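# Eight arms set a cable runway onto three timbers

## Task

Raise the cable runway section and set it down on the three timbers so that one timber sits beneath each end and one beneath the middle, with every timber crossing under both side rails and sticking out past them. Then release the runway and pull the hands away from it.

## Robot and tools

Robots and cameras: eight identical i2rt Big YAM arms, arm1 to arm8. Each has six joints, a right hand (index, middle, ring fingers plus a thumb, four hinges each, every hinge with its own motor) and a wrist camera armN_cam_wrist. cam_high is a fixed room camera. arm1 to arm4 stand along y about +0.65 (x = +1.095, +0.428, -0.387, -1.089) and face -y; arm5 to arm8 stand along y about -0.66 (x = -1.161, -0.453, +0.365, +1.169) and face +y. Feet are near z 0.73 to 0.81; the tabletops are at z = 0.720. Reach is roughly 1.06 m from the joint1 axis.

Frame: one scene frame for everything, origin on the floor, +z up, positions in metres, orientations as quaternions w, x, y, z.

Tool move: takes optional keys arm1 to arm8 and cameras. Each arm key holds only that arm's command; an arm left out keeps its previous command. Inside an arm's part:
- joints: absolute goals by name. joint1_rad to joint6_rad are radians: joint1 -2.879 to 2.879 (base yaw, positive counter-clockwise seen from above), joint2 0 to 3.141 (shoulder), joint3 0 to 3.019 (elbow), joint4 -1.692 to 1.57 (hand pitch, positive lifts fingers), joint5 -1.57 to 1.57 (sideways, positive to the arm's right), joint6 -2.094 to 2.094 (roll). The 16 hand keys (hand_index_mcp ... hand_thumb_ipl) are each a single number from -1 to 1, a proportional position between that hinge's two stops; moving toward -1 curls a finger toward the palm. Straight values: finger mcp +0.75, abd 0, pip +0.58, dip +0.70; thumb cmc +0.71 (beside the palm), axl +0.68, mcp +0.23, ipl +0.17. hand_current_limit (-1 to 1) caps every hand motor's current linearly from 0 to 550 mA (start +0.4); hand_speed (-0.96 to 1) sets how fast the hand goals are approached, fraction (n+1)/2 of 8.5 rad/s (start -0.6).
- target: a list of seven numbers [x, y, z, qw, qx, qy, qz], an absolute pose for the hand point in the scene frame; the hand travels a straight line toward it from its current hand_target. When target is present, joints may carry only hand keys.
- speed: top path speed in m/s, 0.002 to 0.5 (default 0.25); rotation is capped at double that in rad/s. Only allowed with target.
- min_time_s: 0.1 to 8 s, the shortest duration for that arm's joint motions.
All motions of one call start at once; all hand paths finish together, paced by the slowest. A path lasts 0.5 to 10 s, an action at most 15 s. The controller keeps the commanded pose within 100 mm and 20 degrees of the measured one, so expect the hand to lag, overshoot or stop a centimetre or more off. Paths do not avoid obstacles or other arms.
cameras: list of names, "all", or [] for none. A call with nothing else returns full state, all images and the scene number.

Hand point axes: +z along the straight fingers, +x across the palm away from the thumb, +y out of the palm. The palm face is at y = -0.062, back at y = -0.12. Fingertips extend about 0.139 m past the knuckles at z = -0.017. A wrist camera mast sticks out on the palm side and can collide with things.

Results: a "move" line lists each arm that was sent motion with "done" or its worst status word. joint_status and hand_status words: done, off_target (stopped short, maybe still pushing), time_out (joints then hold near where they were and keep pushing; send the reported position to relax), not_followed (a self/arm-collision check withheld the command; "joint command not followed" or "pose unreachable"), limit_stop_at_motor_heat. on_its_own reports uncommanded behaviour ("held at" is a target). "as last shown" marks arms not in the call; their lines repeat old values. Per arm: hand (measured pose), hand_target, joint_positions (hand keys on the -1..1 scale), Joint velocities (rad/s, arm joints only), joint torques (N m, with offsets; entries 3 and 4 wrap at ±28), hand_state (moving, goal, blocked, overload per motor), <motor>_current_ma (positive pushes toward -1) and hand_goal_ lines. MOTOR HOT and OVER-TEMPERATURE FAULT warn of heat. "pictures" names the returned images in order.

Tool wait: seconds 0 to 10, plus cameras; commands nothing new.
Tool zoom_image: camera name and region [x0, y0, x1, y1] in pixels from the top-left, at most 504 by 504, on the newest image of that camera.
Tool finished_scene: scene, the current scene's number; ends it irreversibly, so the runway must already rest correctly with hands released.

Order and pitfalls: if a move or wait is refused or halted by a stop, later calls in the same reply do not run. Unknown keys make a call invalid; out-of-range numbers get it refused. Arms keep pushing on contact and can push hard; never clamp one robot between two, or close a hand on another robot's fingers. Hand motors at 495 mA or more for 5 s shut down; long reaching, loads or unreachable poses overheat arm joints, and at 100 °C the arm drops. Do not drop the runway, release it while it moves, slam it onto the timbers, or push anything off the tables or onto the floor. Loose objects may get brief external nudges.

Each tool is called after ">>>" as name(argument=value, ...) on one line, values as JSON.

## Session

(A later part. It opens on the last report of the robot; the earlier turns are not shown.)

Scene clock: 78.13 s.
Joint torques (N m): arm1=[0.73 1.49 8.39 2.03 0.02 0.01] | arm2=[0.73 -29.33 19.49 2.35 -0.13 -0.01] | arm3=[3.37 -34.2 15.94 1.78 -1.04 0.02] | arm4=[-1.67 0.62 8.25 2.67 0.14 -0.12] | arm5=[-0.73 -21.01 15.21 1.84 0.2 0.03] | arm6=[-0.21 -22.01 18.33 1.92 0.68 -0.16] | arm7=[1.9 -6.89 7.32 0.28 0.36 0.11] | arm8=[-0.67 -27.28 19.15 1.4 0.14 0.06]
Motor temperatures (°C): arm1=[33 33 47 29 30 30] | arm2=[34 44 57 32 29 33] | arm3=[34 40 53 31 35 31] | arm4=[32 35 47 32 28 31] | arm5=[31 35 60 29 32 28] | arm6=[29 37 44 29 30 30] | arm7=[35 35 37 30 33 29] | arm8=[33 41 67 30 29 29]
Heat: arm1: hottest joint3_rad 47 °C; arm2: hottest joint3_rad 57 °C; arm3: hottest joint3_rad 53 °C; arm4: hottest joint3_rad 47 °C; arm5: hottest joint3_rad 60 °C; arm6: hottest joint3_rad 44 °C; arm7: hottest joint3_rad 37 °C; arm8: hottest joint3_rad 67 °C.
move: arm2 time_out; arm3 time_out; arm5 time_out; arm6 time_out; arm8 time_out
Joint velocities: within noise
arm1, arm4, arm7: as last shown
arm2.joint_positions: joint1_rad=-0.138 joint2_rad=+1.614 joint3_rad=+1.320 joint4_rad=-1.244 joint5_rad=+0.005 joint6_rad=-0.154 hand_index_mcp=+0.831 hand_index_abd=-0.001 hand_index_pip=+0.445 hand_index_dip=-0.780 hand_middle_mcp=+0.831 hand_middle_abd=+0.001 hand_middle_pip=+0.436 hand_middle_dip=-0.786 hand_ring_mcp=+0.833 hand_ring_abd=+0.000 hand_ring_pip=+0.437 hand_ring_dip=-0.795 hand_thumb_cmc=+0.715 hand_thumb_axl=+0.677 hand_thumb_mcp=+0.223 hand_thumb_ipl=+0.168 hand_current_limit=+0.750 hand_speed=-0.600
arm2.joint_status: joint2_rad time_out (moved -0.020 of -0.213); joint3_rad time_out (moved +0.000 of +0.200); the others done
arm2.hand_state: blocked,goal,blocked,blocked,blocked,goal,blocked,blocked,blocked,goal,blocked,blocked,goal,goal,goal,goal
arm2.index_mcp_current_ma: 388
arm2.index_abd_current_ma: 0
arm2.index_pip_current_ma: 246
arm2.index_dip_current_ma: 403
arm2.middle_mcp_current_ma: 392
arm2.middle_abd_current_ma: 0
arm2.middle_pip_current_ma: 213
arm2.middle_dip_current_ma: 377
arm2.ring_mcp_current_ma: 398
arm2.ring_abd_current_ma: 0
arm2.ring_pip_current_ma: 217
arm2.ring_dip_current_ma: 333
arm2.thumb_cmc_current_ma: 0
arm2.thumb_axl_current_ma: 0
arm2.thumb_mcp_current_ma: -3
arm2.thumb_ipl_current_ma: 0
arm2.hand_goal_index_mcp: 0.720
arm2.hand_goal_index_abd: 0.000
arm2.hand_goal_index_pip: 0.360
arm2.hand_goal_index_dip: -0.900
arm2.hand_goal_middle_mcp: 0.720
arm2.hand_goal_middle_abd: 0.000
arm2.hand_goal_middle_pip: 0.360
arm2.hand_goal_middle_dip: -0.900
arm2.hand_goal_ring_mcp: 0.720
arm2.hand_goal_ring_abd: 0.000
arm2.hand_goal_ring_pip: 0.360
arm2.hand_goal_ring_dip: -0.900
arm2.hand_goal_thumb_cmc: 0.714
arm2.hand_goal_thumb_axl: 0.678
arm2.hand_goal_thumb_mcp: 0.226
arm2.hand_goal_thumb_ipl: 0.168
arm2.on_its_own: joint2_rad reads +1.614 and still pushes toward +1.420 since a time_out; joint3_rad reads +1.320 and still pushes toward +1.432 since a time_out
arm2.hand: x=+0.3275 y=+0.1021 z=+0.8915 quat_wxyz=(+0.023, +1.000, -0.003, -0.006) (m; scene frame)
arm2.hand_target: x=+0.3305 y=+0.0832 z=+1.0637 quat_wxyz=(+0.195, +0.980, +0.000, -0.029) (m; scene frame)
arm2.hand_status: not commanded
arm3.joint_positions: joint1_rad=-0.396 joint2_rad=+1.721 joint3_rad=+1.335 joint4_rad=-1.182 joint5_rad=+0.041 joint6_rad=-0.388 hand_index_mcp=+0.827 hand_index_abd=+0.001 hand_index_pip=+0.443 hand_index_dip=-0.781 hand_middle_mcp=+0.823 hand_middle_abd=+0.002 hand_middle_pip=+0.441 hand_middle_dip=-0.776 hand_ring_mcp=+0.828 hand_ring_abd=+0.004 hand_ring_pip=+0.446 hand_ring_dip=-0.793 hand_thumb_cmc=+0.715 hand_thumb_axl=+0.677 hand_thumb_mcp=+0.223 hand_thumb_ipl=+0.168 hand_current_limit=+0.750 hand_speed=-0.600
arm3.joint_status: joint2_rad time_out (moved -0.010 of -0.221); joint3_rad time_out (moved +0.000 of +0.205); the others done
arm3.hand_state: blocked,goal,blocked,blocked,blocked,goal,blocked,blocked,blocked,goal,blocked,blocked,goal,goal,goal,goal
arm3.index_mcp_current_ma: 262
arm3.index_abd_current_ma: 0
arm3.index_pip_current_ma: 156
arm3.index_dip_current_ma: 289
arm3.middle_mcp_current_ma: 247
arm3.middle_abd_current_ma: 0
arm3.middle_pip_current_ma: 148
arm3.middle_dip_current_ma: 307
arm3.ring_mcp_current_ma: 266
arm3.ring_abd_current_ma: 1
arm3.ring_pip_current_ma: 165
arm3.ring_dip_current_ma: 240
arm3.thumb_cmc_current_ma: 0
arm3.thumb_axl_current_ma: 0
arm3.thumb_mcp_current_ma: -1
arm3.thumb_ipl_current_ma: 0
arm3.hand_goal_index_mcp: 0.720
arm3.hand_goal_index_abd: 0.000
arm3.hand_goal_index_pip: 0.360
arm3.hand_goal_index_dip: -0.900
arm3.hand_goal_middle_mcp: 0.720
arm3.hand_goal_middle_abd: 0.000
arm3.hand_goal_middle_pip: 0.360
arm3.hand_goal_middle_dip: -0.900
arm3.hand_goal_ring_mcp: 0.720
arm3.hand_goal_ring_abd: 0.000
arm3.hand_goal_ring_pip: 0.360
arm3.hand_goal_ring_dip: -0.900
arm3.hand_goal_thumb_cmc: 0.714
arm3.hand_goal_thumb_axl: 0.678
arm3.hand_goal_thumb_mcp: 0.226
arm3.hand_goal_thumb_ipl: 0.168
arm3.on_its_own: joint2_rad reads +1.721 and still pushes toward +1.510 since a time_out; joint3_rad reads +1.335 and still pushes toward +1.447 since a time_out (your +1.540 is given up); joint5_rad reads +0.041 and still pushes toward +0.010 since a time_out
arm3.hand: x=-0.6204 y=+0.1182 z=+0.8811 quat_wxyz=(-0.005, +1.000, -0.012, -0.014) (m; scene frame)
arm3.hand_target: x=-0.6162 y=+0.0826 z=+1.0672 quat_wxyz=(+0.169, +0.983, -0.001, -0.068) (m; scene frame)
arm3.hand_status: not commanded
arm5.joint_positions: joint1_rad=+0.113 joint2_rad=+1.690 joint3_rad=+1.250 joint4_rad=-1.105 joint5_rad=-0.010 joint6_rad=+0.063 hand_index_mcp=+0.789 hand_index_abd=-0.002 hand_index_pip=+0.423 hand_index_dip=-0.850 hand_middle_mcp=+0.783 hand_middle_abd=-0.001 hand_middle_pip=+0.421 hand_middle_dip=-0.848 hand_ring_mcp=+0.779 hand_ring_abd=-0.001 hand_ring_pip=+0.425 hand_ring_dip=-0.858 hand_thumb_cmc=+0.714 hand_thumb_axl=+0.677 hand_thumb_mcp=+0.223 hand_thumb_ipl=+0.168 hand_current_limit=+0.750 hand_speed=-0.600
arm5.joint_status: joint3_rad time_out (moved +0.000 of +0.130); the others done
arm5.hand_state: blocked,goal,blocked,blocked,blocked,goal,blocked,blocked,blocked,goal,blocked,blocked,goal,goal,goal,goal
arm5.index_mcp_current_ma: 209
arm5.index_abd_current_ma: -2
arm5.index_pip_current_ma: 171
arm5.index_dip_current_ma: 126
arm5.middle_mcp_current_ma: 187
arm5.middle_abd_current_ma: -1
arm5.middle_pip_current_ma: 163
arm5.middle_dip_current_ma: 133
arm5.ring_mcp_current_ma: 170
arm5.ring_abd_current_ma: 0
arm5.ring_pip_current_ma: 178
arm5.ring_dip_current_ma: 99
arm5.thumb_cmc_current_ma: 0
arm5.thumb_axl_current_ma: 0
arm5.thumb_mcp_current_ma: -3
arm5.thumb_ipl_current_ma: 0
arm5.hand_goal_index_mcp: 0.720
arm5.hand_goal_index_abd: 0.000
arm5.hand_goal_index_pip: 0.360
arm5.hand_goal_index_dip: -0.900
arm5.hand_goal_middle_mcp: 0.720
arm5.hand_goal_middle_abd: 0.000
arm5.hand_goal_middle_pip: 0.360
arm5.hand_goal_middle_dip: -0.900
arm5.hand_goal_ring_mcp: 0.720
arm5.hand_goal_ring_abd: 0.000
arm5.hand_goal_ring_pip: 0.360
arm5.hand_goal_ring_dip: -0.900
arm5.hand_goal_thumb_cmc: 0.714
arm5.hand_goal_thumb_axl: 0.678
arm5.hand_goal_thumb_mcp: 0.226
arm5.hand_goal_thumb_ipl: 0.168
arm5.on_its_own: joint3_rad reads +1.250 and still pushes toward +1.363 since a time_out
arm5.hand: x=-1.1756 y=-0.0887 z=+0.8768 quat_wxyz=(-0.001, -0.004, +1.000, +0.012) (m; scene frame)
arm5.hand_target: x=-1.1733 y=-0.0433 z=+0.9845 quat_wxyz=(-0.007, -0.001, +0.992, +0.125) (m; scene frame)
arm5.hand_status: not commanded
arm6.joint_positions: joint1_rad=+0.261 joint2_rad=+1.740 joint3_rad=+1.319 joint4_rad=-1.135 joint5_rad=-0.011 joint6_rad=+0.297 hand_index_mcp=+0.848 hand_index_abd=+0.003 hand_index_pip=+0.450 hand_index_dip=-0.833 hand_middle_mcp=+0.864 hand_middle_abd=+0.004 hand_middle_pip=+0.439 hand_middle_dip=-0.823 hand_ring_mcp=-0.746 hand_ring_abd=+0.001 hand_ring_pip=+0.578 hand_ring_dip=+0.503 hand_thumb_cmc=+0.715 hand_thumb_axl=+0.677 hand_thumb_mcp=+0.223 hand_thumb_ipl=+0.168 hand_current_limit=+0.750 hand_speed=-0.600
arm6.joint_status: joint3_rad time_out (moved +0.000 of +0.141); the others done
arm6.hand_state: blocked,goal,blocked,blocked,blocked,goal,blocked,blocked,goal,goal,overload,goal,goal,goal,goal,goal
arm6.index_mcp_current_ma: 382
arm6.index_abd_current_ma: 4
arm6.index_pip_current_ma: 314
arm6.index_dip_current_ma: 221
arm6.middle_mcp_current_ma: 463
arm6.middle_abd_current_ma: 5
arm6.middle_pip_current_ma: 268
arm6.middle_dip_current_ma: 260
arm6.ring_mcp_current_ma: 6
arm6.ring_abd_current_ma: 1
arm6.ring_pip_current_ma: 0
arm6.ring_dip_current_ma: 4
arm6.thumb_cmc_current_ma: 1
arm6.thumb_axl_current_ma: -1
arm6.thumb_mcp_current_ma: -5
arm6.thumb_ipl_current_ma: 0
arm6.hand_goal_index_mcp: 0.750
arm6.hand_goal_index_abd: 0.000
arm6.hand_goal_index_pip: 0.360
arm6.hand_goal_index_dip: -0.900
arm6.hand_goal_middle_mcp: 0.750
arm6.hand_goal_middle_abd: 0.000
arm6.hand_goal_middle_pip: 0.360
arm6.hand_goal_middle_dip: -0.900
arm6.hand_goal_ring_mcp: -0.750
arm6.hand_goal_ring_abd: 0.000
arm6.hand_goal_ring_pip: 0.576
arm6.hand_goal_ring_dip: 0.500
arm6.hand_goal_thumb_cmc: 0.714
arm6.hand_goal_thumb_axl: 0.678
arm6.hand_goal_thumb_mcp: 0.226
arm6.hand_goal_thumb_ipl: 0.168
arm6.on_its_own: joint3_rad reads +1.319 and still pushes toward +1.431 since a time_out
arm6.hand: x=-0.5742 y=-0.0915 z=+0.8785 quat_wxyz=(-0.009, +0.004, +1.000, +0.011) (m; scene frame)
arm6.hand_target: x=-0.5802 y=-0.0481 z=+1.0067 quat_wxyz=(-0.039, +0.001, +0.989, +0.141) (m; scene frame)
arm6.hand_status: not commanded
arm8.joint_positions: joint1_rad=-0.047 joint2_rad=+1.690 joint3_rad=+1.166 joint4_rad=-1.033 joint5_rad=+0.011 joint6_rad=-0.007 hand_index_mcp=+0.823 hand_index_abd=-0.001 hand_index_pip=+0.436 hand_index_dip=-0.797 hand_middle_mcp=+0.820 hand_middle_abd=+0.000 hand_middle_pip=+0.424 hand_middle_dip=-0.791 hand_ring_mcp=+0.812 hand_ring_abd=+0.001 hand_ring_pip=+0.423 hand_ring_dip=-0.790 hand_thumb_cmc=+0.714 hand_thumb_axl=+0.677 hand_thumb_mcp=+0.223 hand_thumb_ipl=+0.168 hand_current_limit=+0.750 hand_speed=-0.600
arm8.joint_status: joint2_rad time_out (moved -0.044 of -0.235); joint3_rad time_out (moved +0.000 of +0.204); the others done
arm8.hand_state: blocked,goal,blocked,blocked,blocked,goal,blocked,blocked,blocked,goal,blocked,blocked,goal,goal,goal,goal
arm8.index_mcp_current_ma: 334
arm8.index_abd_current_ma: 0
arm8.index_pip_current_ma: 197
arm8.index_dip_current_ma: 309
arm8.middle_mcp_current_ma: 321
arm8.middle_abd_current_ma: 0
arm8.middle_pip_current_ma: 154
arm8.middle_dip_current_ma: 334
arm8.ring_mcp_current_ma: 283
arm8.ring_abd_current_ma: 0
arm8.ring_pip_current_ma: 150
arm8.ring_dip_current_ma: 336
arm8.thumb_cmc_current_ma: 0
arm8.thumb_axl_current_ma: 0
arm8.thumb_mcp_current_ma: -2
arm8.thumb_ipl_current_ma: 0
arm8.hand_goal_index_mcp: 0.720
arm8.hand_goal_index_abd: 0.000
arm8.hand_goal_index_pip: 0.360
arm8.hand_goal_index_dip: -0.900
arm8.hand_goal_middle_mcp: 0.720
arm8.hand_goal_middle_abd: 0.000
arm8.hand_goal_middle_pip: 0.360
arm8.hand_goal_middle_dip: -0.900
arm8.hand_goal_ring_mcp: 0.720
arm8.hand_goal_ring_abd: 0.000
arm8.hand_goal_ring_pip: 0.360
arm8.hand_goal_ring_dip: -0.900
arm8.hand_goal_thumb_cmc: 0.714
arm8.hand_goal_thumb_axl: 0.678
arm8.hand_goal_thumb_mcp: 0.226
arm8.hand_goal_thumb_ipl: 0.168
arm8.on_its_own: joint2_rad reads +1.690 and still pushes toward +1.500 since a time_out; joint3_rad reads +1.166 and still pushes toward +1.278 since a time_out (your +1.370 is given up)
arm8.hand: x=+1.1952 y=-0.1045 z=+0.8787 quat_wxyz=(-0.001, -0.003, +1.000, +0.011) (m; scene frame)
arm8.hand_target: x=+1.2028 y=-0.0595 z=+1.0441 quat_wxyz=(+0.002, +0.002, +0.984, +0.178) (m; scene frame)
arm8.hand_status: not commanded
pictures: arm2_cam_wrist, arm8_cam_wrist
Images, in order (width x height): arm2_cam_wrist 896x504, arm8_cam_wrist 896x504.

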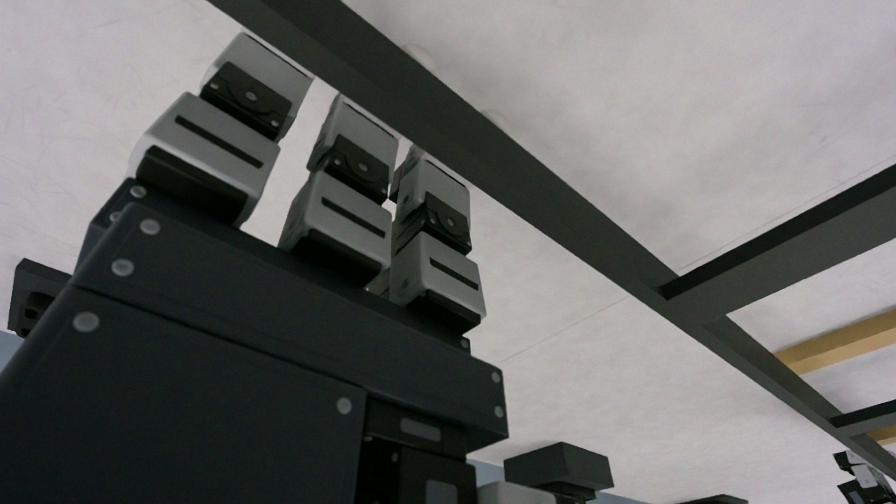

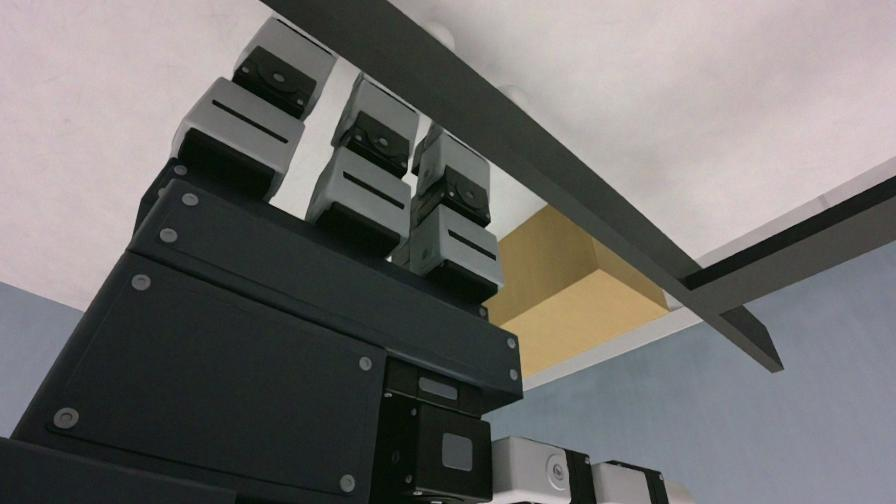

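>>> move(arm2={"joints":{"joint2_rad":1.36,"joint3_rad":1.40},"min_time_s":1.5}, arm3={"joints":{"joint2_rad":1.45,"joint3_rad":1.41},"min_time_s":1.5}, arm8={"joints":{"joint2_rad":1.46,"joint3_rad":1.21},"min_time_s":1.5}, arm6={"joints":{"joint2_rad":1.58,"joint3_rad":1.38},"min_time_s":1.5}, arm5={"joints":{"joint2_rad":1.56,"joint3_rad":1.30},"min_time_s":1.5}, cameras=["cam_high","arm7_cam_wrist"])

>>> zoom_image(camera="cam_high", region=[390, 200, 590, 420])

Scene clock: 83.43 s.
Joint torques (N m): arm1=[0.97 1.44 8.44 2 0.01 0.02] | arm2=[-0.26 -28.45 17.81 2.29 -0.1 -0.01] | arm3=[3.19 -32.21 15.16 1.98 -0.86 0.02] | arm4=[-1.67 0.56 8.24 2.69 0.14 -0.12] | arm5=[-1.61 -20.37 10.91 1.58 0.17 -0.09] | arm6=[-0.26 -21.66 13.94 2.04 0.62 -0.18] | arm7=[2.2 -6.89 7.32 0.27 0.36 0.12] | arm8=[-0.44 -26.17 15.24 1.24 0.02 0.1]
Motor temperatures (°C): arm1=[33 33 47 29 30 30] | arm2=[34 45 59 32 29 33] | arm3=[34 41 53 31 35 31] | arm4=[32 35 48 32 28 31] | arm5=[31 36 62 29 32 28] | arm6=[29 37 45 29 30 30] | arm7=[35 35 37 30 33 29] | arm8=[33 41 67 30 29 29]
Heat: arm1: hottest joint3_rad 47 °C; arm2: hottest joint3_rad 59 °C; arm3: hottest joint3_rad 53 °C; arm4: hottest joint3_rad 48 °C; arm5: hottest joint3_rad 62 °C; arm6: hottest joint3_rad 45 °C; arm7: hottest joint3_rad 37 °C; arm8: hottest joint3_rad 67 °C.
move: arm2 time_out; arm3 time_out; arm5 done; arm6 done; arm8 time_out
Joint velocities: within noise
arm1, arm4, arm7: as last shown
arm2.joint_positions: joint1_rad=-0.137 joint2_rad=+1.553 joint3_rad=+1.308 joint4_rad=-1.239 joint5_rad=+0.004 joint6_rad=-0.154 hand_index_mcp=+0.831 hand_index_abd=-0.001 hand_index_pip=+0.445 hand_index_dip=-0.780 hand_middle_mcp=+0.830 hand_middle_abd=+0.001 hand_middle_pip=+0.436 hand_middle_dip=-0.786 hand_ring_mcp=+0.825 hand_ring_abd=+0.000 hand_ring_pip=+0.437 hand_ring_dip=-0.796 hand_thumb_cmc=+0.715 hand_thumb_axl=+0.677 hand_thumb_mcp=+0.223 hand_thumb_ipl=+0.168 hand_current_limit=+0.750 hand_speed=-0.600
arm2.joint_status: joint2_rad time_out (moved -0.061 of -0.254); joint3_rad time_out (moved -0.011 of +0.080)
arm2.hand_state: blocked,goal,blocked,blocked,blocked,goal,blocked,blocked,blocked,goal,blocked,blocked,goal,goal,goal,goal
arm2.index_mcp_current_ma: 388
arm2.index_abd_current_ma: 0
arm2.index_pip_current_ma: 246
arm2.index_dip_current_ma: 402
arm2.middle_mcp_current_ma: 383
arm2.middle_abd_current_ma: 0
arm2.middle_pip_current_ma: 213
arm2.middle_dip_current_ma: 376
arm2.ring_mcp_current_ma: 359
arm2.ring_abd_current_ma: 0
arm2.ring_pip_current_ma: 217
arm2.ring_dip_current_ma: 330
arm2.thumb_cmc_current_ma: 0
arm2.thumb_axl_current_ma: 0
arm2.thumb_mcp_current_ma: -3
arm2.thumb_ipl_current_ma: 0
arm2.hand_goal_index_mcp: 0.720
arm2.hand_goal_index_abd: 0.000
arm2.hand_goal_index_pip: 0.360
arm2.hand_goal_index_dip: -0.900
arm2.hand_goal_middle_mcp: 0.720
arm2.hand_goal_middle_abd: 0.000
arm2.hand_goal_middle_pip: 0.360
arm2.hand_goal_middle_dip: -0.900
arm2.hand_goal_ring_mcp: 0.720
arm2.hand_goal_ring_abd: 0.000
arm2.hand_goal_ring_pip: 0.360
arm2.hand_goal_ring_dip: -0.900
arm2.hand_goal_thumb_cmc: 0.714
arm2.hand_goal_thumb_axl: 0.678
arm2.hand_goal_thumb_mcp: 0.226
arm2.hand_goal_thumb_ipl: 0.168
arm2.on_its_own: joint2_rad reads +1.553 and still pushes toward +1.360 since a time_out; joint3_rad reads +1.308 and still pushes toward +1.400 since a time_out
arm2.hand: x=+0.3292 y=+0.1072 z=+0.9195 quat_wxyz=(+0.050, +0.999, -0.003, -0.010) (m; scene frame)
arm2.hand_target: x=+0.3333 y=+0.1011 z=+1.0790 quat_wxyz=(+0.209, +0.978, +0.000, -0.031) (m; scene frame)
arm2.hand_status: not commanded
arm3.joint_positions: joint1_rad=-0.396 joint2_rad=+1.646 joint3_rad=+1.309 joint4_rad=-1.182 joint5_rad=+0.036 joint6_rad=-0.388 hand_index_mcp=+0.827 hand_index_abd=+0.001 hand_index_pip=+0.447 hand_index_dip=-0.781 hand_middle_mcp=+0.823 hand_middle_abd=+0.002 hand_middle_pip=+0.441 hand_middle_dip=-0.779 hand_ring_mcp=+0.825 hand_ring_abd=+0.004 hand_ring_pip=+0.446 hand_ring_dip=-0.803 hand_thumb_cmc=+0.715 hand_thumb_axl=+0.677 hand_thumb_mcp=+0.223 hand_thumb_ipl=+0.168 hand_current_limit=+0.750 hand_speed=-0.600
arm3.joint_status: joint2_rad time_out (moved -0.075 of -0.271); joint3_rad time_out (moved -0.026 of +0.075)
arm3.hand_state: blocked,goal,blocked,blocked,blocked,goal,blocked,blocked,blocked,goal,blocked,blocked,goal,goal,goal,goal
arm3.index_mcp_current_ma: 262
arm3.index_abd_current_ma: 0
arm3.index_pip_current_ma: 169
arm3.index_dip_current_ma: 289
arm3.middle_mcp_current_ma: 247
arm3.middle_abd_current_ma: 0
arm3.middle_pip_current_ma: 148
arm3.middle_dip_current_ma: 297
arm3.ring_mcp_current_ma: 257
arm3.ring_abd_current_ma: 1
arm3.ring_pip_current_ma: 165
arm3.ring_dip_current_ma: 205
arm3.thumb_cmc_current_ma: 0
arm3.thumb_axl_current_ma: 0
arm3.thumb_mcp_current_ma: -1
arm3.thumb_ipl_current_ma: 0
arm3.hand_goal_index_mcp: 0.720
arm3.hand_goal_index_abd: 0.000
arm3.hand_goal_index_pip: 0.360
arm3.hand_goal_index_dip: -0.900
arm3.hand_goal_middle_mcp: 0.720
arm3.hand_goal_middle_abd: 0.000
arm3.hand_goal_middle_pip: 0.360
arm3.hand_goal_middle_dip: -0.900
arm3.hand_goal_ring_mcp: 0.720
arm3.hand_goal_ring_abd: 0.000
arm3.hand_goal_ring_pip: 0.360
arm3.hand_goal_ring_dip: -0.900
arm3.hand_goal_thumb_cmc: 0.714
arm3.hand_goal_thumb_axl: 0.678
arm3.hand_goal_thumb_mcp: 0.226
arm3.hand_goal_thumb_ipl: 0.168
arm3.on_its_own: joint2_rad reads +1.646 and still pushes toward +1.450 since a time_out; joint3_rad reads +1.309 and still pushes toward +1.410 since a time_out
arm3.hand: x=-0.6164 y=+0.1260 z=+0.9116 quat_wxyz=(+0.018, +1.000, -0.013, -0.021) (m; scene frame)
arm3.hand_target: x=-0.6096 y=+0.0993 z=+1.0818 quat_wxyz=(+0.179, +0.981, -0.001, -0.073) (m; scene frame)
arm3.hand_status: not commanded
arm5.joint_positions: joint1_rad=+0.111 joint2_rad=+1.646 joint3_rad=+1.250 joint4_rad=-1.099 joint5_rad=-0.010 joint6_rad=+0.063 hand_index_mcp=+0.777 hand_index_abd=-0.002 hand_index_pip=+0.422 hand_index_dip=-0.850 hand_middle_mcp=+0.770 hand_middle_abd=-0.001 hand_middle_pip=+0.421 hand_middle_dip=-0.848 hand_ring_mcp=+0.766 hand_ring_abd=-0.001 hand_ring_pip=+0.425 hand_ring_dip=-0.858 hand_thumb_cmc=+0.714 hand_thumb_axl=+0.677 hand_thumb_mcp=+0.223 hand_thumb_ipl=+0.168 hand_current_limit=+0.750 hand_speed=-0.600
arm5.joint_status: all done
arm5.hand_state: blocked,goal,blocked,blocked,blocked,goal,blocked,blocked,blocked,goal,blocked,blocked,goal,goal,goal,goal
arm5.index_mcp_current_ma: 161
arm5.index_abd_current_ma: -2
arm5.index_pip_current_ma: 166
arm5.index_dip_current_ma: 126
arm5.middle_mcp_current_ma: 136
arm5.middle_abd_current_ma: -1
arm5.middle_pip_current_ma: 163
arm5.middle_dip_current_ma: 133
arm5.ring_mcp_current_ma: 121
arm5.ring_abd_current_ma: 0
arm5.ring_pip_current_ma: 178
arm5.ring_dip_current_ma: 99
arm5.thumb_cmc_current_ma: 0
arm5.thumb_axl_current_ma: 0
arm5.thumb_mcp_current_ma: -3
arm5.thumb_ipl_current_ma: 0
arm5.hand_goal_index_mcp: 0.720
arm5.hand_goal_index_abd: 0.000
arm5.hand_goal_index_pip: 0.360
arm5.hand_goal_index_dip: -0.900
arm5.hand_goal_middle_mcp: 0.720
arm5.hand_goal_middle_abd: 0.000
arm5.hand_goal_middle_pip: 0.360
arm5.hand_goal_middle_dip: -0.900
arm5.hand_goal_ring_mcp: 0.720
arm5.hand_goal_ring_abd: 0.000
arm5.hand_goal_ring_pip: 0.360
arm5.hand_goal_ring_dip: -0.900
arm5.hand_goal_thumb_cmc: 0.714
arm5.hand_goal_thumb_axl: 0.678
arm5.hand_goal_thumb_mcp: 0.226
arm5.hand_goal_thumb_ipl: 0.168
arm5.hand: x=-1.1750 y=-0.0859 z=+0.9015 quat_wxyz=(-0.002, -0.004, +0.999, +0.037) (m; scene frame)
arm5.hand_target: x=-1.1718 y=-0.0655 z=+0.9759 quat_wxyz=(-0.006, -0.001, +0.993, +0.114) (m; scene frame)
arm5.hand_status: not commanded
arm6.joint_positions: joint1_rad=+0.260 joint2_rad=+1.698 joint3_rad=+1.319 joint4_rad=-1.135 joint5_rad=-0.010 joint6_rad=+0.297 hand_index_mcp=+0.845 hand_index_abd=+0.003 hand_index_pip=+0.450 hand_index_dip=-0.839 hand_middle_mcp=+0.864 hand_middle_abd=+0.004 hand_middle_pip=+0.439 hand_middle_dip=-0.825 hand_ring_mcp=-0.746 hand_ring_abd=+0.001 hand_ring_pip=+0.578 hand_ring_dip=+0.503 hand_thumb_cmc=+0.715 hand_thumb_axl=+0.677 hand_thumb_mcp=+0.223 hand_thumb_ipl=+0.168 hand_current_limit=+0.750 hand_speed=-0.600
arm6.joint_status: all done
arm6.hand_state: blocked,goal,blocked,blocked,blocked,goal,blocked,blocked,goal,goal,overload,goal,goal,goal,goal,goal
arm6.index_mcp_current_ma: 366
arm6.index_abd_current_ma: 4
arm6.index_pip_current_ma: 314
arm6.index_dip_current_ma: 194
arm6.middle_mcp_current_ma: 463
arm6.middle_abd_current_ma: 5
arm6.middle_pip_current_ma: 268
arm6.middle_dip_current_ma: 254
arm6.ring_mcp_current_ma: 7
arm6.ring_abd_current_ma: 1
arm6.ring_pip_current_ma: 0
arm6.ring_dip_current_ma: 4
arm6.thumb_cmc_current_ma: 1
arm6.thumb_axl_current_ma: -1
arm6.thumb_mcp_current_ma: -5
arm6.thumb_ipl_current_ma: 0
arm6.hand_goal_index_mcp: 0.750
arm6.hand_goal_index_abd: 0.000
arm6.hand_goal_index_pip: 0.360
arm6.hand_goal_index_dip: -0.900
arm6.hand_goal_middle_mcp: 0.750
arm6.hand_goal_middle_abd: 0.000
arm6.hand_goal_middle_pip: 0.360
arm6.hand_goal_middle_dip: -0.900
arm6.hand_goal_ring_mcp: -0.750
arm6.hand_goal_ring_abd: 0.000
arm6.hand_goal_ring_pip: 0.576
arm6.hand_goal_ring_dip: 0.500
arm6.hand_goal_thumb_cmc: 0.714
arm6.hand_goal_thumb_axl: 0.678
arm6.hand_goal_thumb_mcp: 0.226
arm6.hand_goal_thumb_ipl: 0.168
arm6.hand: x=-0.5738 y=-0.0905 z=+0.9018 quat_wxyz=(-0.015, +0.005, +0.999, +0.031) (m; scene frame)
arm6.hand_target: x=-0.5752 y=-0.0658 z=+1.0040 quat_wxyz=(-0.038, +0.001, +0.990, +0.136) (m; scene frame)
arm6.hand_status: not commanded
arm8.joint_positions: joint1_rad=-0.047 joint2_rad=+1.640 joint3_rad=+1.141 joint4_rad=-1.033 joint5_rad=+0.013 joint6_rad=-0.007 hand_index_mcp=+0.823 hand_index_abd=-0.001 hand_index_pip=+0.436 hand_index_dip=-0.797 hand_middle_mcp=+0.820 hand_middle_abd=+0.000 hand_middle_pip=+0.424 hand_middle_dip=-0.792 hand_ring_mcp=+0.809 hand_ring_abd=+0.001 hand_ring_pip=+0.423 hand_ring_dip=-0.792 hand_thumb_cmc=+0.714 hand_thumb_axl=+0.677 hand_thumb_mcp=+0.223 hand_thumb_ipl=+0.168 hand_current_limit=+0.750 hand_speed=-0.600
arm8.joint_status: joint2_rad time_out (moved -0.051 of -0.230); the others done
arm8.hand_state: blocked,goal,blocked,blocked,blocked,goal,blocked,blocked,blocked,goal,blocked,blocked,goal,goal,goal,goal
arm8.index_mcp_current_ma: 333
arm8.index_abd_current_ma: 0
arm8.index_pip_current_ma: 197
arm8.index_dip_current_ma: 309
arm8.middle_mcp_current_ma: 321
arm8.middle_abd_current_ma: 0
arm8.middle_pip_current_ma: 154
arm8.middle_dip_current_ma: 331
arm8.ring_mcp_current_ma: 272
arm8.ring_abd_current_ma: 0
arm8.ring_pip_current_ma: 150
arm8.ring_dip_current_ma: 328
arm8.thumb_cmc_current_ma: 0
arm8.thumb_axl_current_ma: 0
arm8.thumb_mcp_current_ma: -2
arm8.thumb_ipl_current_ma: 0
arm8.hand_goal_index_mcp: 0.720
arm8.hand_goal_index_abd: 0.000
arm8.hand_goal_index_pip: 0.360
arm8.hand_goal_index_dip: -0.900
arm8.hand_goal_middle_mcp: 0.720
arm8.hand_goal_middle_abd: 0.000
arm8.hand_goal_middle_pip: 0.360
arm8.hand_goal_middle_dip: -0.900
arm8.hand_goal_ring_mcp: 0.720
arm8.hand_goal_ring_abd: 0.000
arm8.hand_goal_ring_pip: 0.360
arm8.hand_goal_ring_dip: -0.900
arm8.hand_goal_thumb_cmc: 0.714
arm8.hand_goal_thumb_axl: 0.678
arm8.hand_goal_thumb_mcp: 0.226
arm8.hand_goal_thumb_ipl: 0.168
arm8.on_its_own: joint2_rad reads +1.640 and still pushes toward +1.460 since a time_out
arm8.hand: x=+1.1957 y=-0.1124 z=+0.8946 quat_wxyz=(+0.001, -0.003, +1.000, +0.023) (m; scene frame)
arm8.hand_target: x=+1.2023 y=-0.0830 z=+1.0298 quat_wxyz=(+0.002, +0.002, +0.987, +0.164) (m; scene frame)
arm8.hand_status: not commanded
pictures: arm7_cam_wrist, cam_high
Images, in order (width x height): arm7_cam_wrist 896x504, cam_high 896x504.

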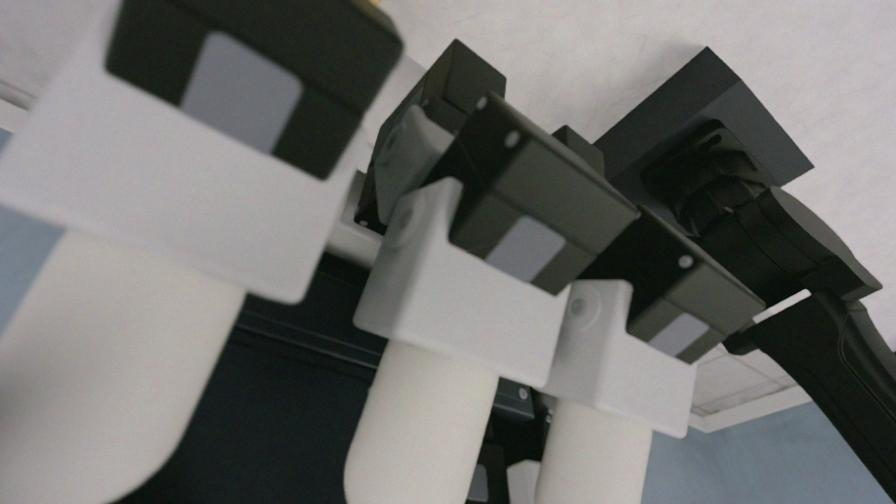

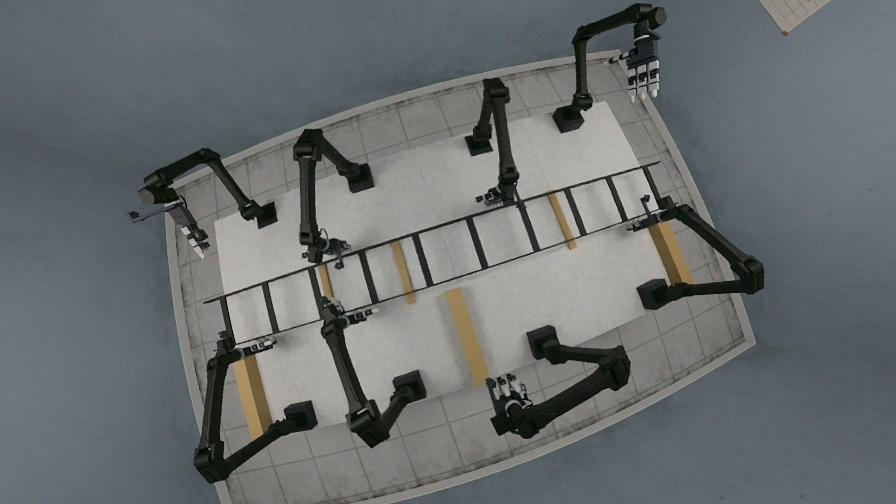

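Scaled by 2.291.

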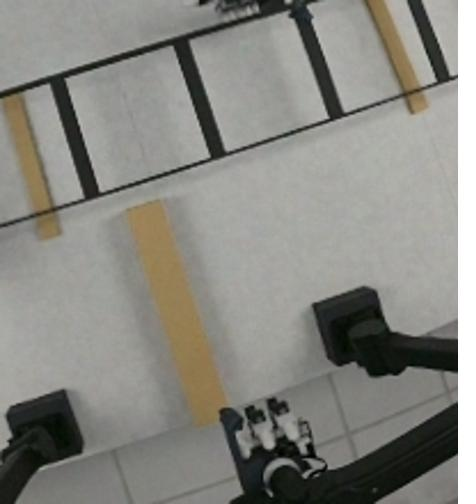

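>>> move(arm7={"joints":{"joint1_rad":2.1,"joint6_rad":2.07}}, arm8={"joints":{"joint2_rad":1.41},"min_time_s":1.5}, cameras=["arm7_cam_wrist"])

>>> move(arm7={"target":[-0.018,-0.85,0.95,0,0,1,0]}, cameras=["arm7_cam_wrist","cam_high"])

Scene clock: 95.53 s.
Joint torques (N m): arm1=[1.32 1.73 8.43 2.09 0.01 0.01] | arm2=[0.26 -27.93 17.84 2.35 0 -0.02] | arm3=[3.31 -32.03 15.32 1.89 -0.8 0.02] | arm4=[-1.67 0.67 8.25 2.69 0.14 -0.12] | arm5=[-1.08 -21.13 10.95 1.57 0.13 -0.03] | arm6=[-0.21 -21.13 13.97 2.04 0.6 -0.18] | arm7=[1.96 -6.83 7.28 0.21 0.29 0.12] | arm8=[0.38 -26.05 16.31 1.47 -0.01 0.06]
Motor temperatures (°C): arm1=[33 33 48 29 30 30] | arm2=[34 45 61 32 29 33] | arm3=[34 41 54 30 35 31] | arm4=[32 35 48 32 28 31] | arm5=[31 38 63 29 32 28] | arm6=[29 38 45 29 30 30] | arm7=[35 35 38 30 32 29] | arm8=[33 42 64 30 28 29]
Heat: arm1: hottest joint3_rad 48 °C; arm2: hottest joint3_rad 61 °C; arm3: hottest joint3_rad 54 °C; arm4: hottest joint3_rad 48 °C; arm5: hottest joint3_rad 63 °C; arm6: hottest joint3_rad 45 °C; arm7: hottest joint3_rad 38 °C; arm8: hottest joint3_rad 64 °C.
move: arm7 done; arm8 time_out
Joint velocities: within noise
arm1, arm2, arm3, arm4, arm5, arm6: as last shown
arm2.joint_positions: joint1_rad=-0.136 joint2_rad=+1.543 joint3_rad=+1.308 joint4_rad=-1.239 joint5_rad=+0.002 joint6_rad=-0.154 hand_index_mcp=+0.831 hand_index_abd=-0.001 hand_index_pip=+0.445 hand_index_dip=-0.780 hand_middle_mcp=+0.829 hand_middle_abd=+0.001 hand_middle_pip=+0.436 hand_middle_dip=-0.787 hand_ring_mcp=+0.823 hand_ring_abd=+0.000 hand_ring_pip=+0.437 hand_ring_dip=-0.799 hand_thumb_cmc=+0.715 hand_thumb_axl=+0.677 hand_thumb_mcp=+0.223 hand_thumb_ipl=+0.168 hand_current_limit=+0.750 hand_speed=-0.600
arm2.middle_mcp_current_ma: 381
arm2.middle_dip_current_ma: 372
arm2.ring_mcp_current_ma: 352
arm2.ring_dip_current_ma: 318
arm2.on_its_own: joint2_rad reads +1.543 and still pushes toward +1.360 since a time_out; joint3_rad reads +1.308 and still pushes toward +1.400 since a time_out
arm2.hand: x=+0.3298 y=+0.1077 z=+0.9246 quat_wxyz=(+0.054, +0.998, -0.002, -0.009) (m; scene frame)
arm2.hand_target: x=+0.3334 y=+0.1010 z=+1.0788 quat_wxyz=(+0.208, +0.978, +0.000, -0.031) (m; scene frame)
arm3.joint_positions: joint1_rad=-0.396 joint2_rad=+1.646 joint3_rad=+1.307 joint4_rad=-1.182 joint5_rad=+0.034 joint6_rad=-0.388 hand_index_mcp=+0.827 hand_index_abd=+0.001 hand_index_pip=+0.452 hand_index_dip=-0.781 hand_middle_mcp=+0.823 hand_middle_abd=+0.002 hand_middle_pip=+0.441 hand_middle_dip=-0.779 hand_ring_mcp=+0.825 hand_ring_abd=+0.004 hand_ring_pip=+0.446 hand_ring_dip=-0.803 hand_thumb_cmc=+0.715 hand_thumb_axl=+0.677 hand_thumb_mcp=+0.223 hand_thumb_ipl=+0.168 hand_current_limit=+0.750 hand_speed=-0.600
arm3.index_pip_current_ma: 184
arm3.ring_mcp_current_ma: 254
arm3.ring_dip_current_ma: 204
arm3.on_its_own: joint2_rad reads +1.646 and still pushes toward +1.450 since a time_out; joint3_rad reads +1.307 and still pushes toward +1.410 since a time_out
arm3.hand: x=-0.6158 y=+0.1266 z=+0.9105 quat_wxyz=(+0.018, +1.000, -0.013, -0.020) (m; scene frame)
arm3.hand_target: x=-0.6096 y=+0.0994 z=+1.0817 quat_wxyz=(+0.179, +0.981, -0.001, -0.073) (m; scene frame)
arm5.joint_positions: joint1_rad=+0.111 joint2_rad=+1.646 joint3_rad=+1.250 joint4_rad=-1.096 joint5_rad=-0.009 joint6_rad=+0.063 hand_index_mcp=+0.775 hand_index_abd=-0.002 hand_index_pip=+0.417 hand_index_dip=-0.850 hand_middle_mcp=+0.768 hand_middle_abd=-0.001 hand_middle_pip=+0.420 hand_middle_dip=-0.848 hand_ring_mcp=+0.765 hand_ring_abd=-0.001 hand_ring_pip=+0.425 hand_ring_dip=-0.858 hand_thumb_cmc=+0.714 hand_thumb_axl=+0.677 hand_thumb_mcp=+0.223 hand_thumb_ipl=+0.168 hand_current_limit=+0.750 hand_speed=-0.600
arm5.index_mcp_current_ma: 156
arm5.index_pip_current_ma: 150
arm5.middle_mcp_current_ma: 130
arm5.middle_pip_current_ma: 158
arm5.ring_mcp_current_ma: 117
arm5.hand: x=-1.1749 y=-0.0853 z=+0.9018 quat_wxyz=(-0.002, -0.004, +0.999, +0.038) (m; scene frame)
arm5.hand_target: x=-1.1720 y=-0.0655 z=+0.9759 quat_wxyz=(-0.006, -0.001, +0.993, +0.114) (m; scene frame)
arm6.joint_positions: joint1_rad=+0.260 joint2_rad=+1.691 joint3_rad=+1.319 joint4_rad=-1.135 joint5_rad=-0.009 joint6_rad=+0.297 hand_index_mcp=+0.845 hand_index_abd=+0.003 hand_index_pip=+0.447 hand_index_dip=-0.847 hand_middle_mcp=+0.864 hand_middle_abd=+0.004 hand_middle_pip=+0.439 hand_middle_dip=-0.830 hand_ring_mcp=-0.746 hand_ring_abd=+0.001 hand_ring_pip=+0.578 hand_ring_dip=+0.503 hand_thumb_cmc=+0.715 hand_thumb_axl=+0.677 hand_thumb_mcp=+0.223 hand_thumb_ipl=+0.168 hand_current_limit=+0.750 hand_speed=-0.600
arm6.index_mcp_current_ma: 364
arm6.index_pip_current_ma: 302
arm6.index_dip_current_ma: 163
arm6.middle_dip_current_ma: 233
arm6.hand: x=-0.5732 y=-0.0903 z=+0.9059 quat_wxyz=(-0.015, +0.005, +0.999, +0.035) (m; scene frame)
arm6.hand_target: x=-0.5753 y=-0.0657 z=+1.0039 quat_wxyz=(-0.038, +0.000, +0.990, +0.136) (m; scene frame)
arm7.joint_positions: joint1_rad=+2.095 joint2_rad=+1.191 joint3_rad=+1.203 joint4_rad=-1.490 joint5_rad=-0.001 joint6_rad=+2.062 hand_index_mcp=-0.688 hand_index_abd=+0.001 hand_index_pip=-0.298 hand_index_dip=+0.003 hand_middle_mcp=-0.687 hand_middle_abd=+0.001 hand_middle_pip=-0.298 hand_middle_dip=+0.003 hand_ring_mcp=-0.690 hand_ring_abd=+0.001 hand_ring_pip=-0.298 hand_ring_dip=+0.002 hand_thumb_cmc=+0.702 hand_thumb_axl=+0.677 hand_thumb_mcp=-0.599 hand_thumb_ipl=+0.168 hand_current_limit=+0.750 hand_speed=-0.600
arm7.joint_status: all done
arm7.hand_state: goal,goal,goal,goal,goal,goal,goal,goal,goal,goal,goal,goal,goal,goal,goal,goal
arm7.index_mcp_current_ma: 35
arm7.index_abd_current_ma: 1
arm7.index_pip_current_ma: 5
arm7.index_dip_current_ma: 6
arm7.middle_mcp_current_ma: 38
arm7.middle_abd_current_ma: 1
arm7.middle_pip_current_ma: 4
arm7.middle_dip_current_ma: 5
arm7.ring_mcp_current_ma: 29
arm7.ring_abd_current_ma: 1
arm7.ring_pip_current_ma: 4
arm7.ring_dip_current_ma: 5
arm7.thumb_cmc_current_ma: 5
arm7.thumb_axl_current_ma: -1
arm7.thumb_mcp_current_ma: 2
arm7.thumb_ipl_current_ma: -1
arm7.hand_goal_index_mcp: -0.700
arm7.hand_goal_index_abd: 0.000
arm7.hand_goal_index_pip: -0.300
arm7.hand_goal_index_dip: 0.000
arm7.hand_goal_middle_mcp: -0.700
arm7.hand_goal_middle_abd: 0.000
arm7.hand_goal_middle_pip: -0.300
arm7.hand_goal_middle_dip: 0.000
arm7.hand_goal_ring_mcp: -0.700
arm7.hand_goal_ring_abd: 0.000
arm7.hand_goal_ring_pip: -0.300
arm7.hand_goal_ring_dip: 0.000
arm7.hand_goal_thumb_cmc: 0.700
arm7.hand_goal_thumb_axl: 0.678
arm7.hand_goal_thumb_mcp: -0.600
arm7.hand_goal_thumb_ipl: 0.168
arm7.hand: x=+0.0794 y=-0.7260 z=+1.0582 quat_wxyz=(-0.041, +0.001, +0.999, -0.023) (m; scene frame)
arm7.hand_target: x=+0.0822 y=-0.7265 z=+1.0553 quat_wxyz=(-0.031, +0.003, +0.999, -0.018) (m; scene frame)
arm7.hand_status: not commanded
arm8.joint_positions: joint1_rad=-0.047 joint2_rad=+1.597 joint3_rad=+1.131 joint4_rad=-1.033 joint5_rad=+0.015 joint6_rad=-0.007 hand_index_mcp=+0.823 hand_index_abd=-0.001 hand_index_pip=+0.436 hand_index_dip=-0.797 hand_middle_mcp=+0.820 hand_middle_abd=+0.000 hand_middle_pip=+0.424 hand_middle_dip=-0.792 hand_ring_mcp=+0.809 hand_ring_abd=+0.001 hand_ring_pip=+0.424 hand_ring_dip=-0.792 hand_thumb_cmc=+0.714 hand_thumb_axl=+0.677 hand_thumb_mcp=+0.223 hand_thumb_ipl=+0.168 hand_current_limit=+0.750 hand_speed=-0.600
arm8.joint_status: joint2_rad time_out (moved -0.043 of -0.230)
arm8.hand_state: blocked,goal,blocked,blocked,blocked,goal,blocked,blocked,blocked,goal,blocked,blocked,goal,goal,goal,goal
arm8.index_mcp_current_ma: 333
arm8.index_abd_current_ma: 0
arm8.index_pip_current_ma: 197
arm8.index_dip_current_ma: 309
arm8.middle_mcp_current_ma: 321
arm8.middle_abd_current_ma: 0
arm8.middle_pip_current_ma: 154
arm8.middle_dip_current_ma: 331
arm8.ring_mcp_current_ma: 272
arm8.ring_abd_current_ma: 0
arm8.ring_pip_current_ma: 155
arm8.ring_dip_current_ma: 328
arm8.thumb_cmc_current_ma: 0
arm8.thumb_axl_current_ma: 0
arm8.thumb_mcp_current_ma: -2
arm8.thumb_ipl_current_ma: 0
arm8.hand_goal_index_mcp: 0.720
arm8.hand_goal_index_abd: 0.000
arm8.hand_goal_index_pip: 0.360
arm8.hand_goal_index_dip: -0.900
arm8.hand_goal_middle_mcp: 0.720
arm8.hand_goal_middle_abd: 0.000
arm8.hand_goal_middle_pip: 0.360
arm8.hand_goal_middle_dip: -0.900
arm8.hand_goal_ring_mcp: 0.720
arm8.hand_goal_ring_abd: 0.000
arm8.hand_goal_ring_pip: 0.360
arm8.hand_goal_ring_dip: -0.900
arm8.hand_goal_thumb_cmc: 0.714
arm8.hand_goal_thumb_axl: 0.678
arm8.hand_goal_thumb_mcp: 0.226
arm8.hand_goal_thumb_ipl: 0.168
arm8.on_its_own: joint2_rad reads +1.597 and still pushes toward +1.410 since a time_out
arm8.hand: x=+1.1964 y=-0.1146 z=+0.9128 quat_wxyz=(+0.001, -0.002, +0.999, +0.040) (m; scene frame)
arm8.hand_target: x=+1.2027 y=-0.0881 z=+1.0574 quat_wxyz=(+0.002, +0.002, +0.982, +0.188) (m; scene frame)
arm8.hand_status: not commanded
pictures: arm7_cam_wrist
Images, in order (width x height): arm7_cam_wrist 896x504.

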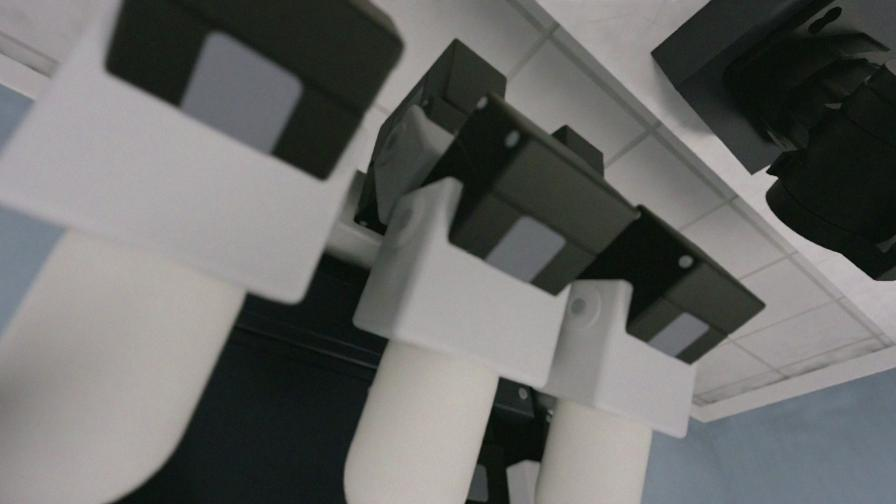

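not run: a stop came earlier in this reply.

>>> move(arm7={"target":[-0.018,-0.85,0.95,0,0,1,0]}, cameras=["arm7_cam_wrist","cam_high"])

Scene clock: 97.60 s.
Joint torques (N m): arm1=[1.08 1.9 8.4 1.92 0 0.03] | arm2=[-0.15 -28.28 17.8 2.15 -0.01 -0.02] | arm3=[3.31 -31.79 15.28 1.94 -0.81 0.02] | arm4=[-1.67 0.62 8.24 2.69 0.14 -0.12] | arm5=[-1.49 -20.89 11.02 1.44 0.13 0] | arm6=[-0.09 -21.01 13.98 2 0.6 -0.18] | arm7=[1.96 -13.27 10.18 0.49 0.16 0.14] | arm8=[0.26 -26.05 16.64 1.63 -0.06 0.06]
Motor temperatures (°C): arm1=[33 33 48 29 30 30] | arm2=[34 45 61 32 29 33] | arm3=[34 41 55 30 35 31] | arm4=[32 35 48 32 28 31] | arm5=[31 39 63 28 32 28] | arm6=[29 38 45 29 30 30] | arm7=[35 35 38 30 32 29] | arm8=[33 42 65 30 28 29]
Heat: arm1: hottest joint3_rad 48 °C; arm2: hottest joint3_rad 61 °C; arm3: hottest joint3_rad 55 °C; arm4: hottest joint3_rad 48 °C; arm5: hottest joint3_rad 63 °C; arm6: hottest joint3_rad 45 °C; arm7: hottest joint3_rad 38 °C; arm8: hottest joint3_rad 65 °C.
move: arm7 off_target
Joint velocities: within noise
arm1, arm2, arm3, arm4, arm5, arm6, arm8: as last shown
arm2.on_its_own: joint2_rad reads +1.543 and still pushes toward +1.360 since a time_out; joint3_rad reads +1.308 and still pushes toward +1.400 since a time_out
arm3.on_its_own: joint2_rad reads +1.646 and still pushes toward +1.450 since a time_out; joint3_rad reads +1.307 and still pushes toward +1.410 since a time_out
arm7.joint_positions: joint1_rad=+2.216 joint2_rad=+1.646 joint3_rad=+1.350 joint4_rad=-1.309 joint5_rad=-0.034 joint6_rad=+2.093 hand_index_mcp=-0.688 hand_index_abd=+0.001 hand_index_pip=-0.298 hand_index_dip=+0.003 hand_middle_mcp=-0.687 hand_middle_abd=+0.001 hand_middle_pip=-0.298 hand_middle_dip=+0.003 hand_ring_mcp=-0.690 hand_ring_abd=+0.001 hand_ring_pip=-0.298 hand_ring_dip=+0.002 hand_thumb_cmc=+0.702 hand_thumb_axl=+0.677 hand_thumb_mcp=-0.600 hand_thumb_ipl=+0.168 hand_current_limit=+0.750 hand_speed=-0.600
arm7.joint_status: not commanded
arm7.hand_state: goal,goal,goal,goal,goal,goal,goal,goal,goal,goal,goal,goal,goal,goal,goal,goal
arm7.index_mcp_current_ma: 35
arm7.index_abd_current_ma: 1
arm7.index_pip_current_ma: 5
arm7.index_dip_current_ma: 6
arm7.middle_mcp_current_ma: 38
arm7.middle_abd_current_ma: 1
arm7.middle_pip_current_ma: 4
arm7.middle_dip_current_ma: 5
arm7.ring_mcp_current_ma: 29
arm7.ring_abd_current_ma: 1
arm7.ring_pip_current_ma: 4
arm7.ring_dip_current_ma: 5
arm7.thumb_cmc_current_ma: 4
arm7.thumb_axl_current_ma: -1
arm7.thumb_mcp_current_ma: 1
arm7.thumb_ipl_current_ma: -1
arm7.hand_goal_index_mcp: -0.700
arm7.hand_goal_index_abd: 0.000
arm7.hand_goal_index_pip: -0.300
arm7.hand_goal_index_dip: 0.000
arm7.hand_goal_middle_mcp: -0.700
arm7.hand_goal_middle_abd: 0.000
arm7.hand_goal_middle_pip: -0.300
arm7.hand_goal_middle_dip: 0.000
arm7.hand_goal_ring_mcp: -0.700
arm7.hand_goal_ring_abd: 0.000
arm7.hand_goal_ring_pip: -0.300
arm7.hand_goal_ring_dip: 0.000
arm7.hand_goal_thumb_cmc: 0.700
arm7.hand_goal_thumb_axl: 0.678
arm7.hand_goal_thumb_mcp: -0.600
arm7.hand_goal_thumb_ipl: 0.168
arm7.hand: x=-0.0055 y=-0.8373 z=+0.9428 quat_wxyz=(+0.024, -0.044, +0.999, -0.006) (m; scene frame)
arm7.hand_target: x=-0.0178 y=-0.8492 z=+0.9501 quat_wxyz=(+0.010, -0.042, +0.999, -0.016) (m; scene frame)
arm7.hand_status: off_target (0.019 m and 5.7 deg from the pose sent, 0.191 m and 5.4 deg at the start; a joint's target at an end of its range on 46 of 51 steps)
arm8.on_its_own: joint2_rad reads +1.597 and still pushes toward +1.410 since a time_out
pictures: arm7_cam_wrist, cam_high
Images, in order (width x height): arm7_cam_wrist 896x504, cam_high 896x504.

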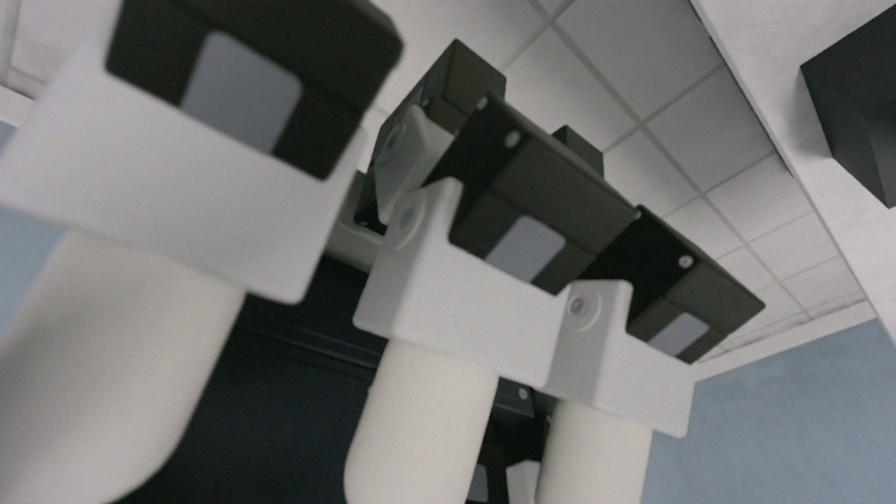

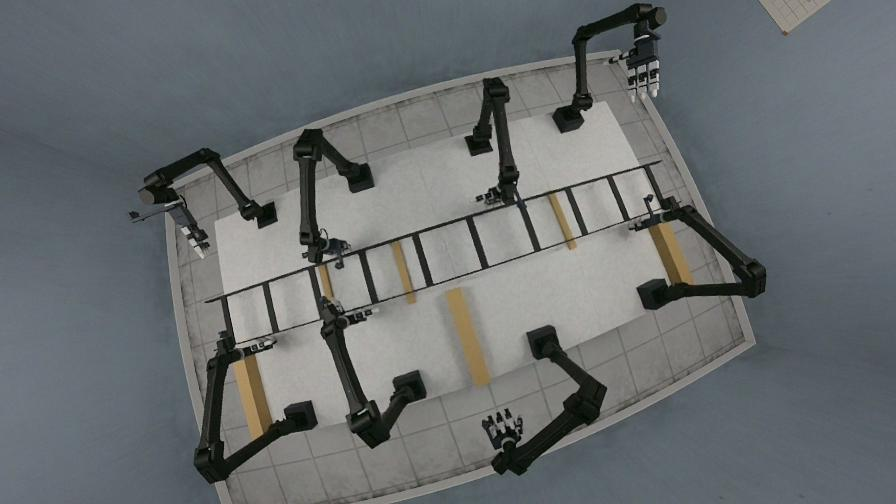

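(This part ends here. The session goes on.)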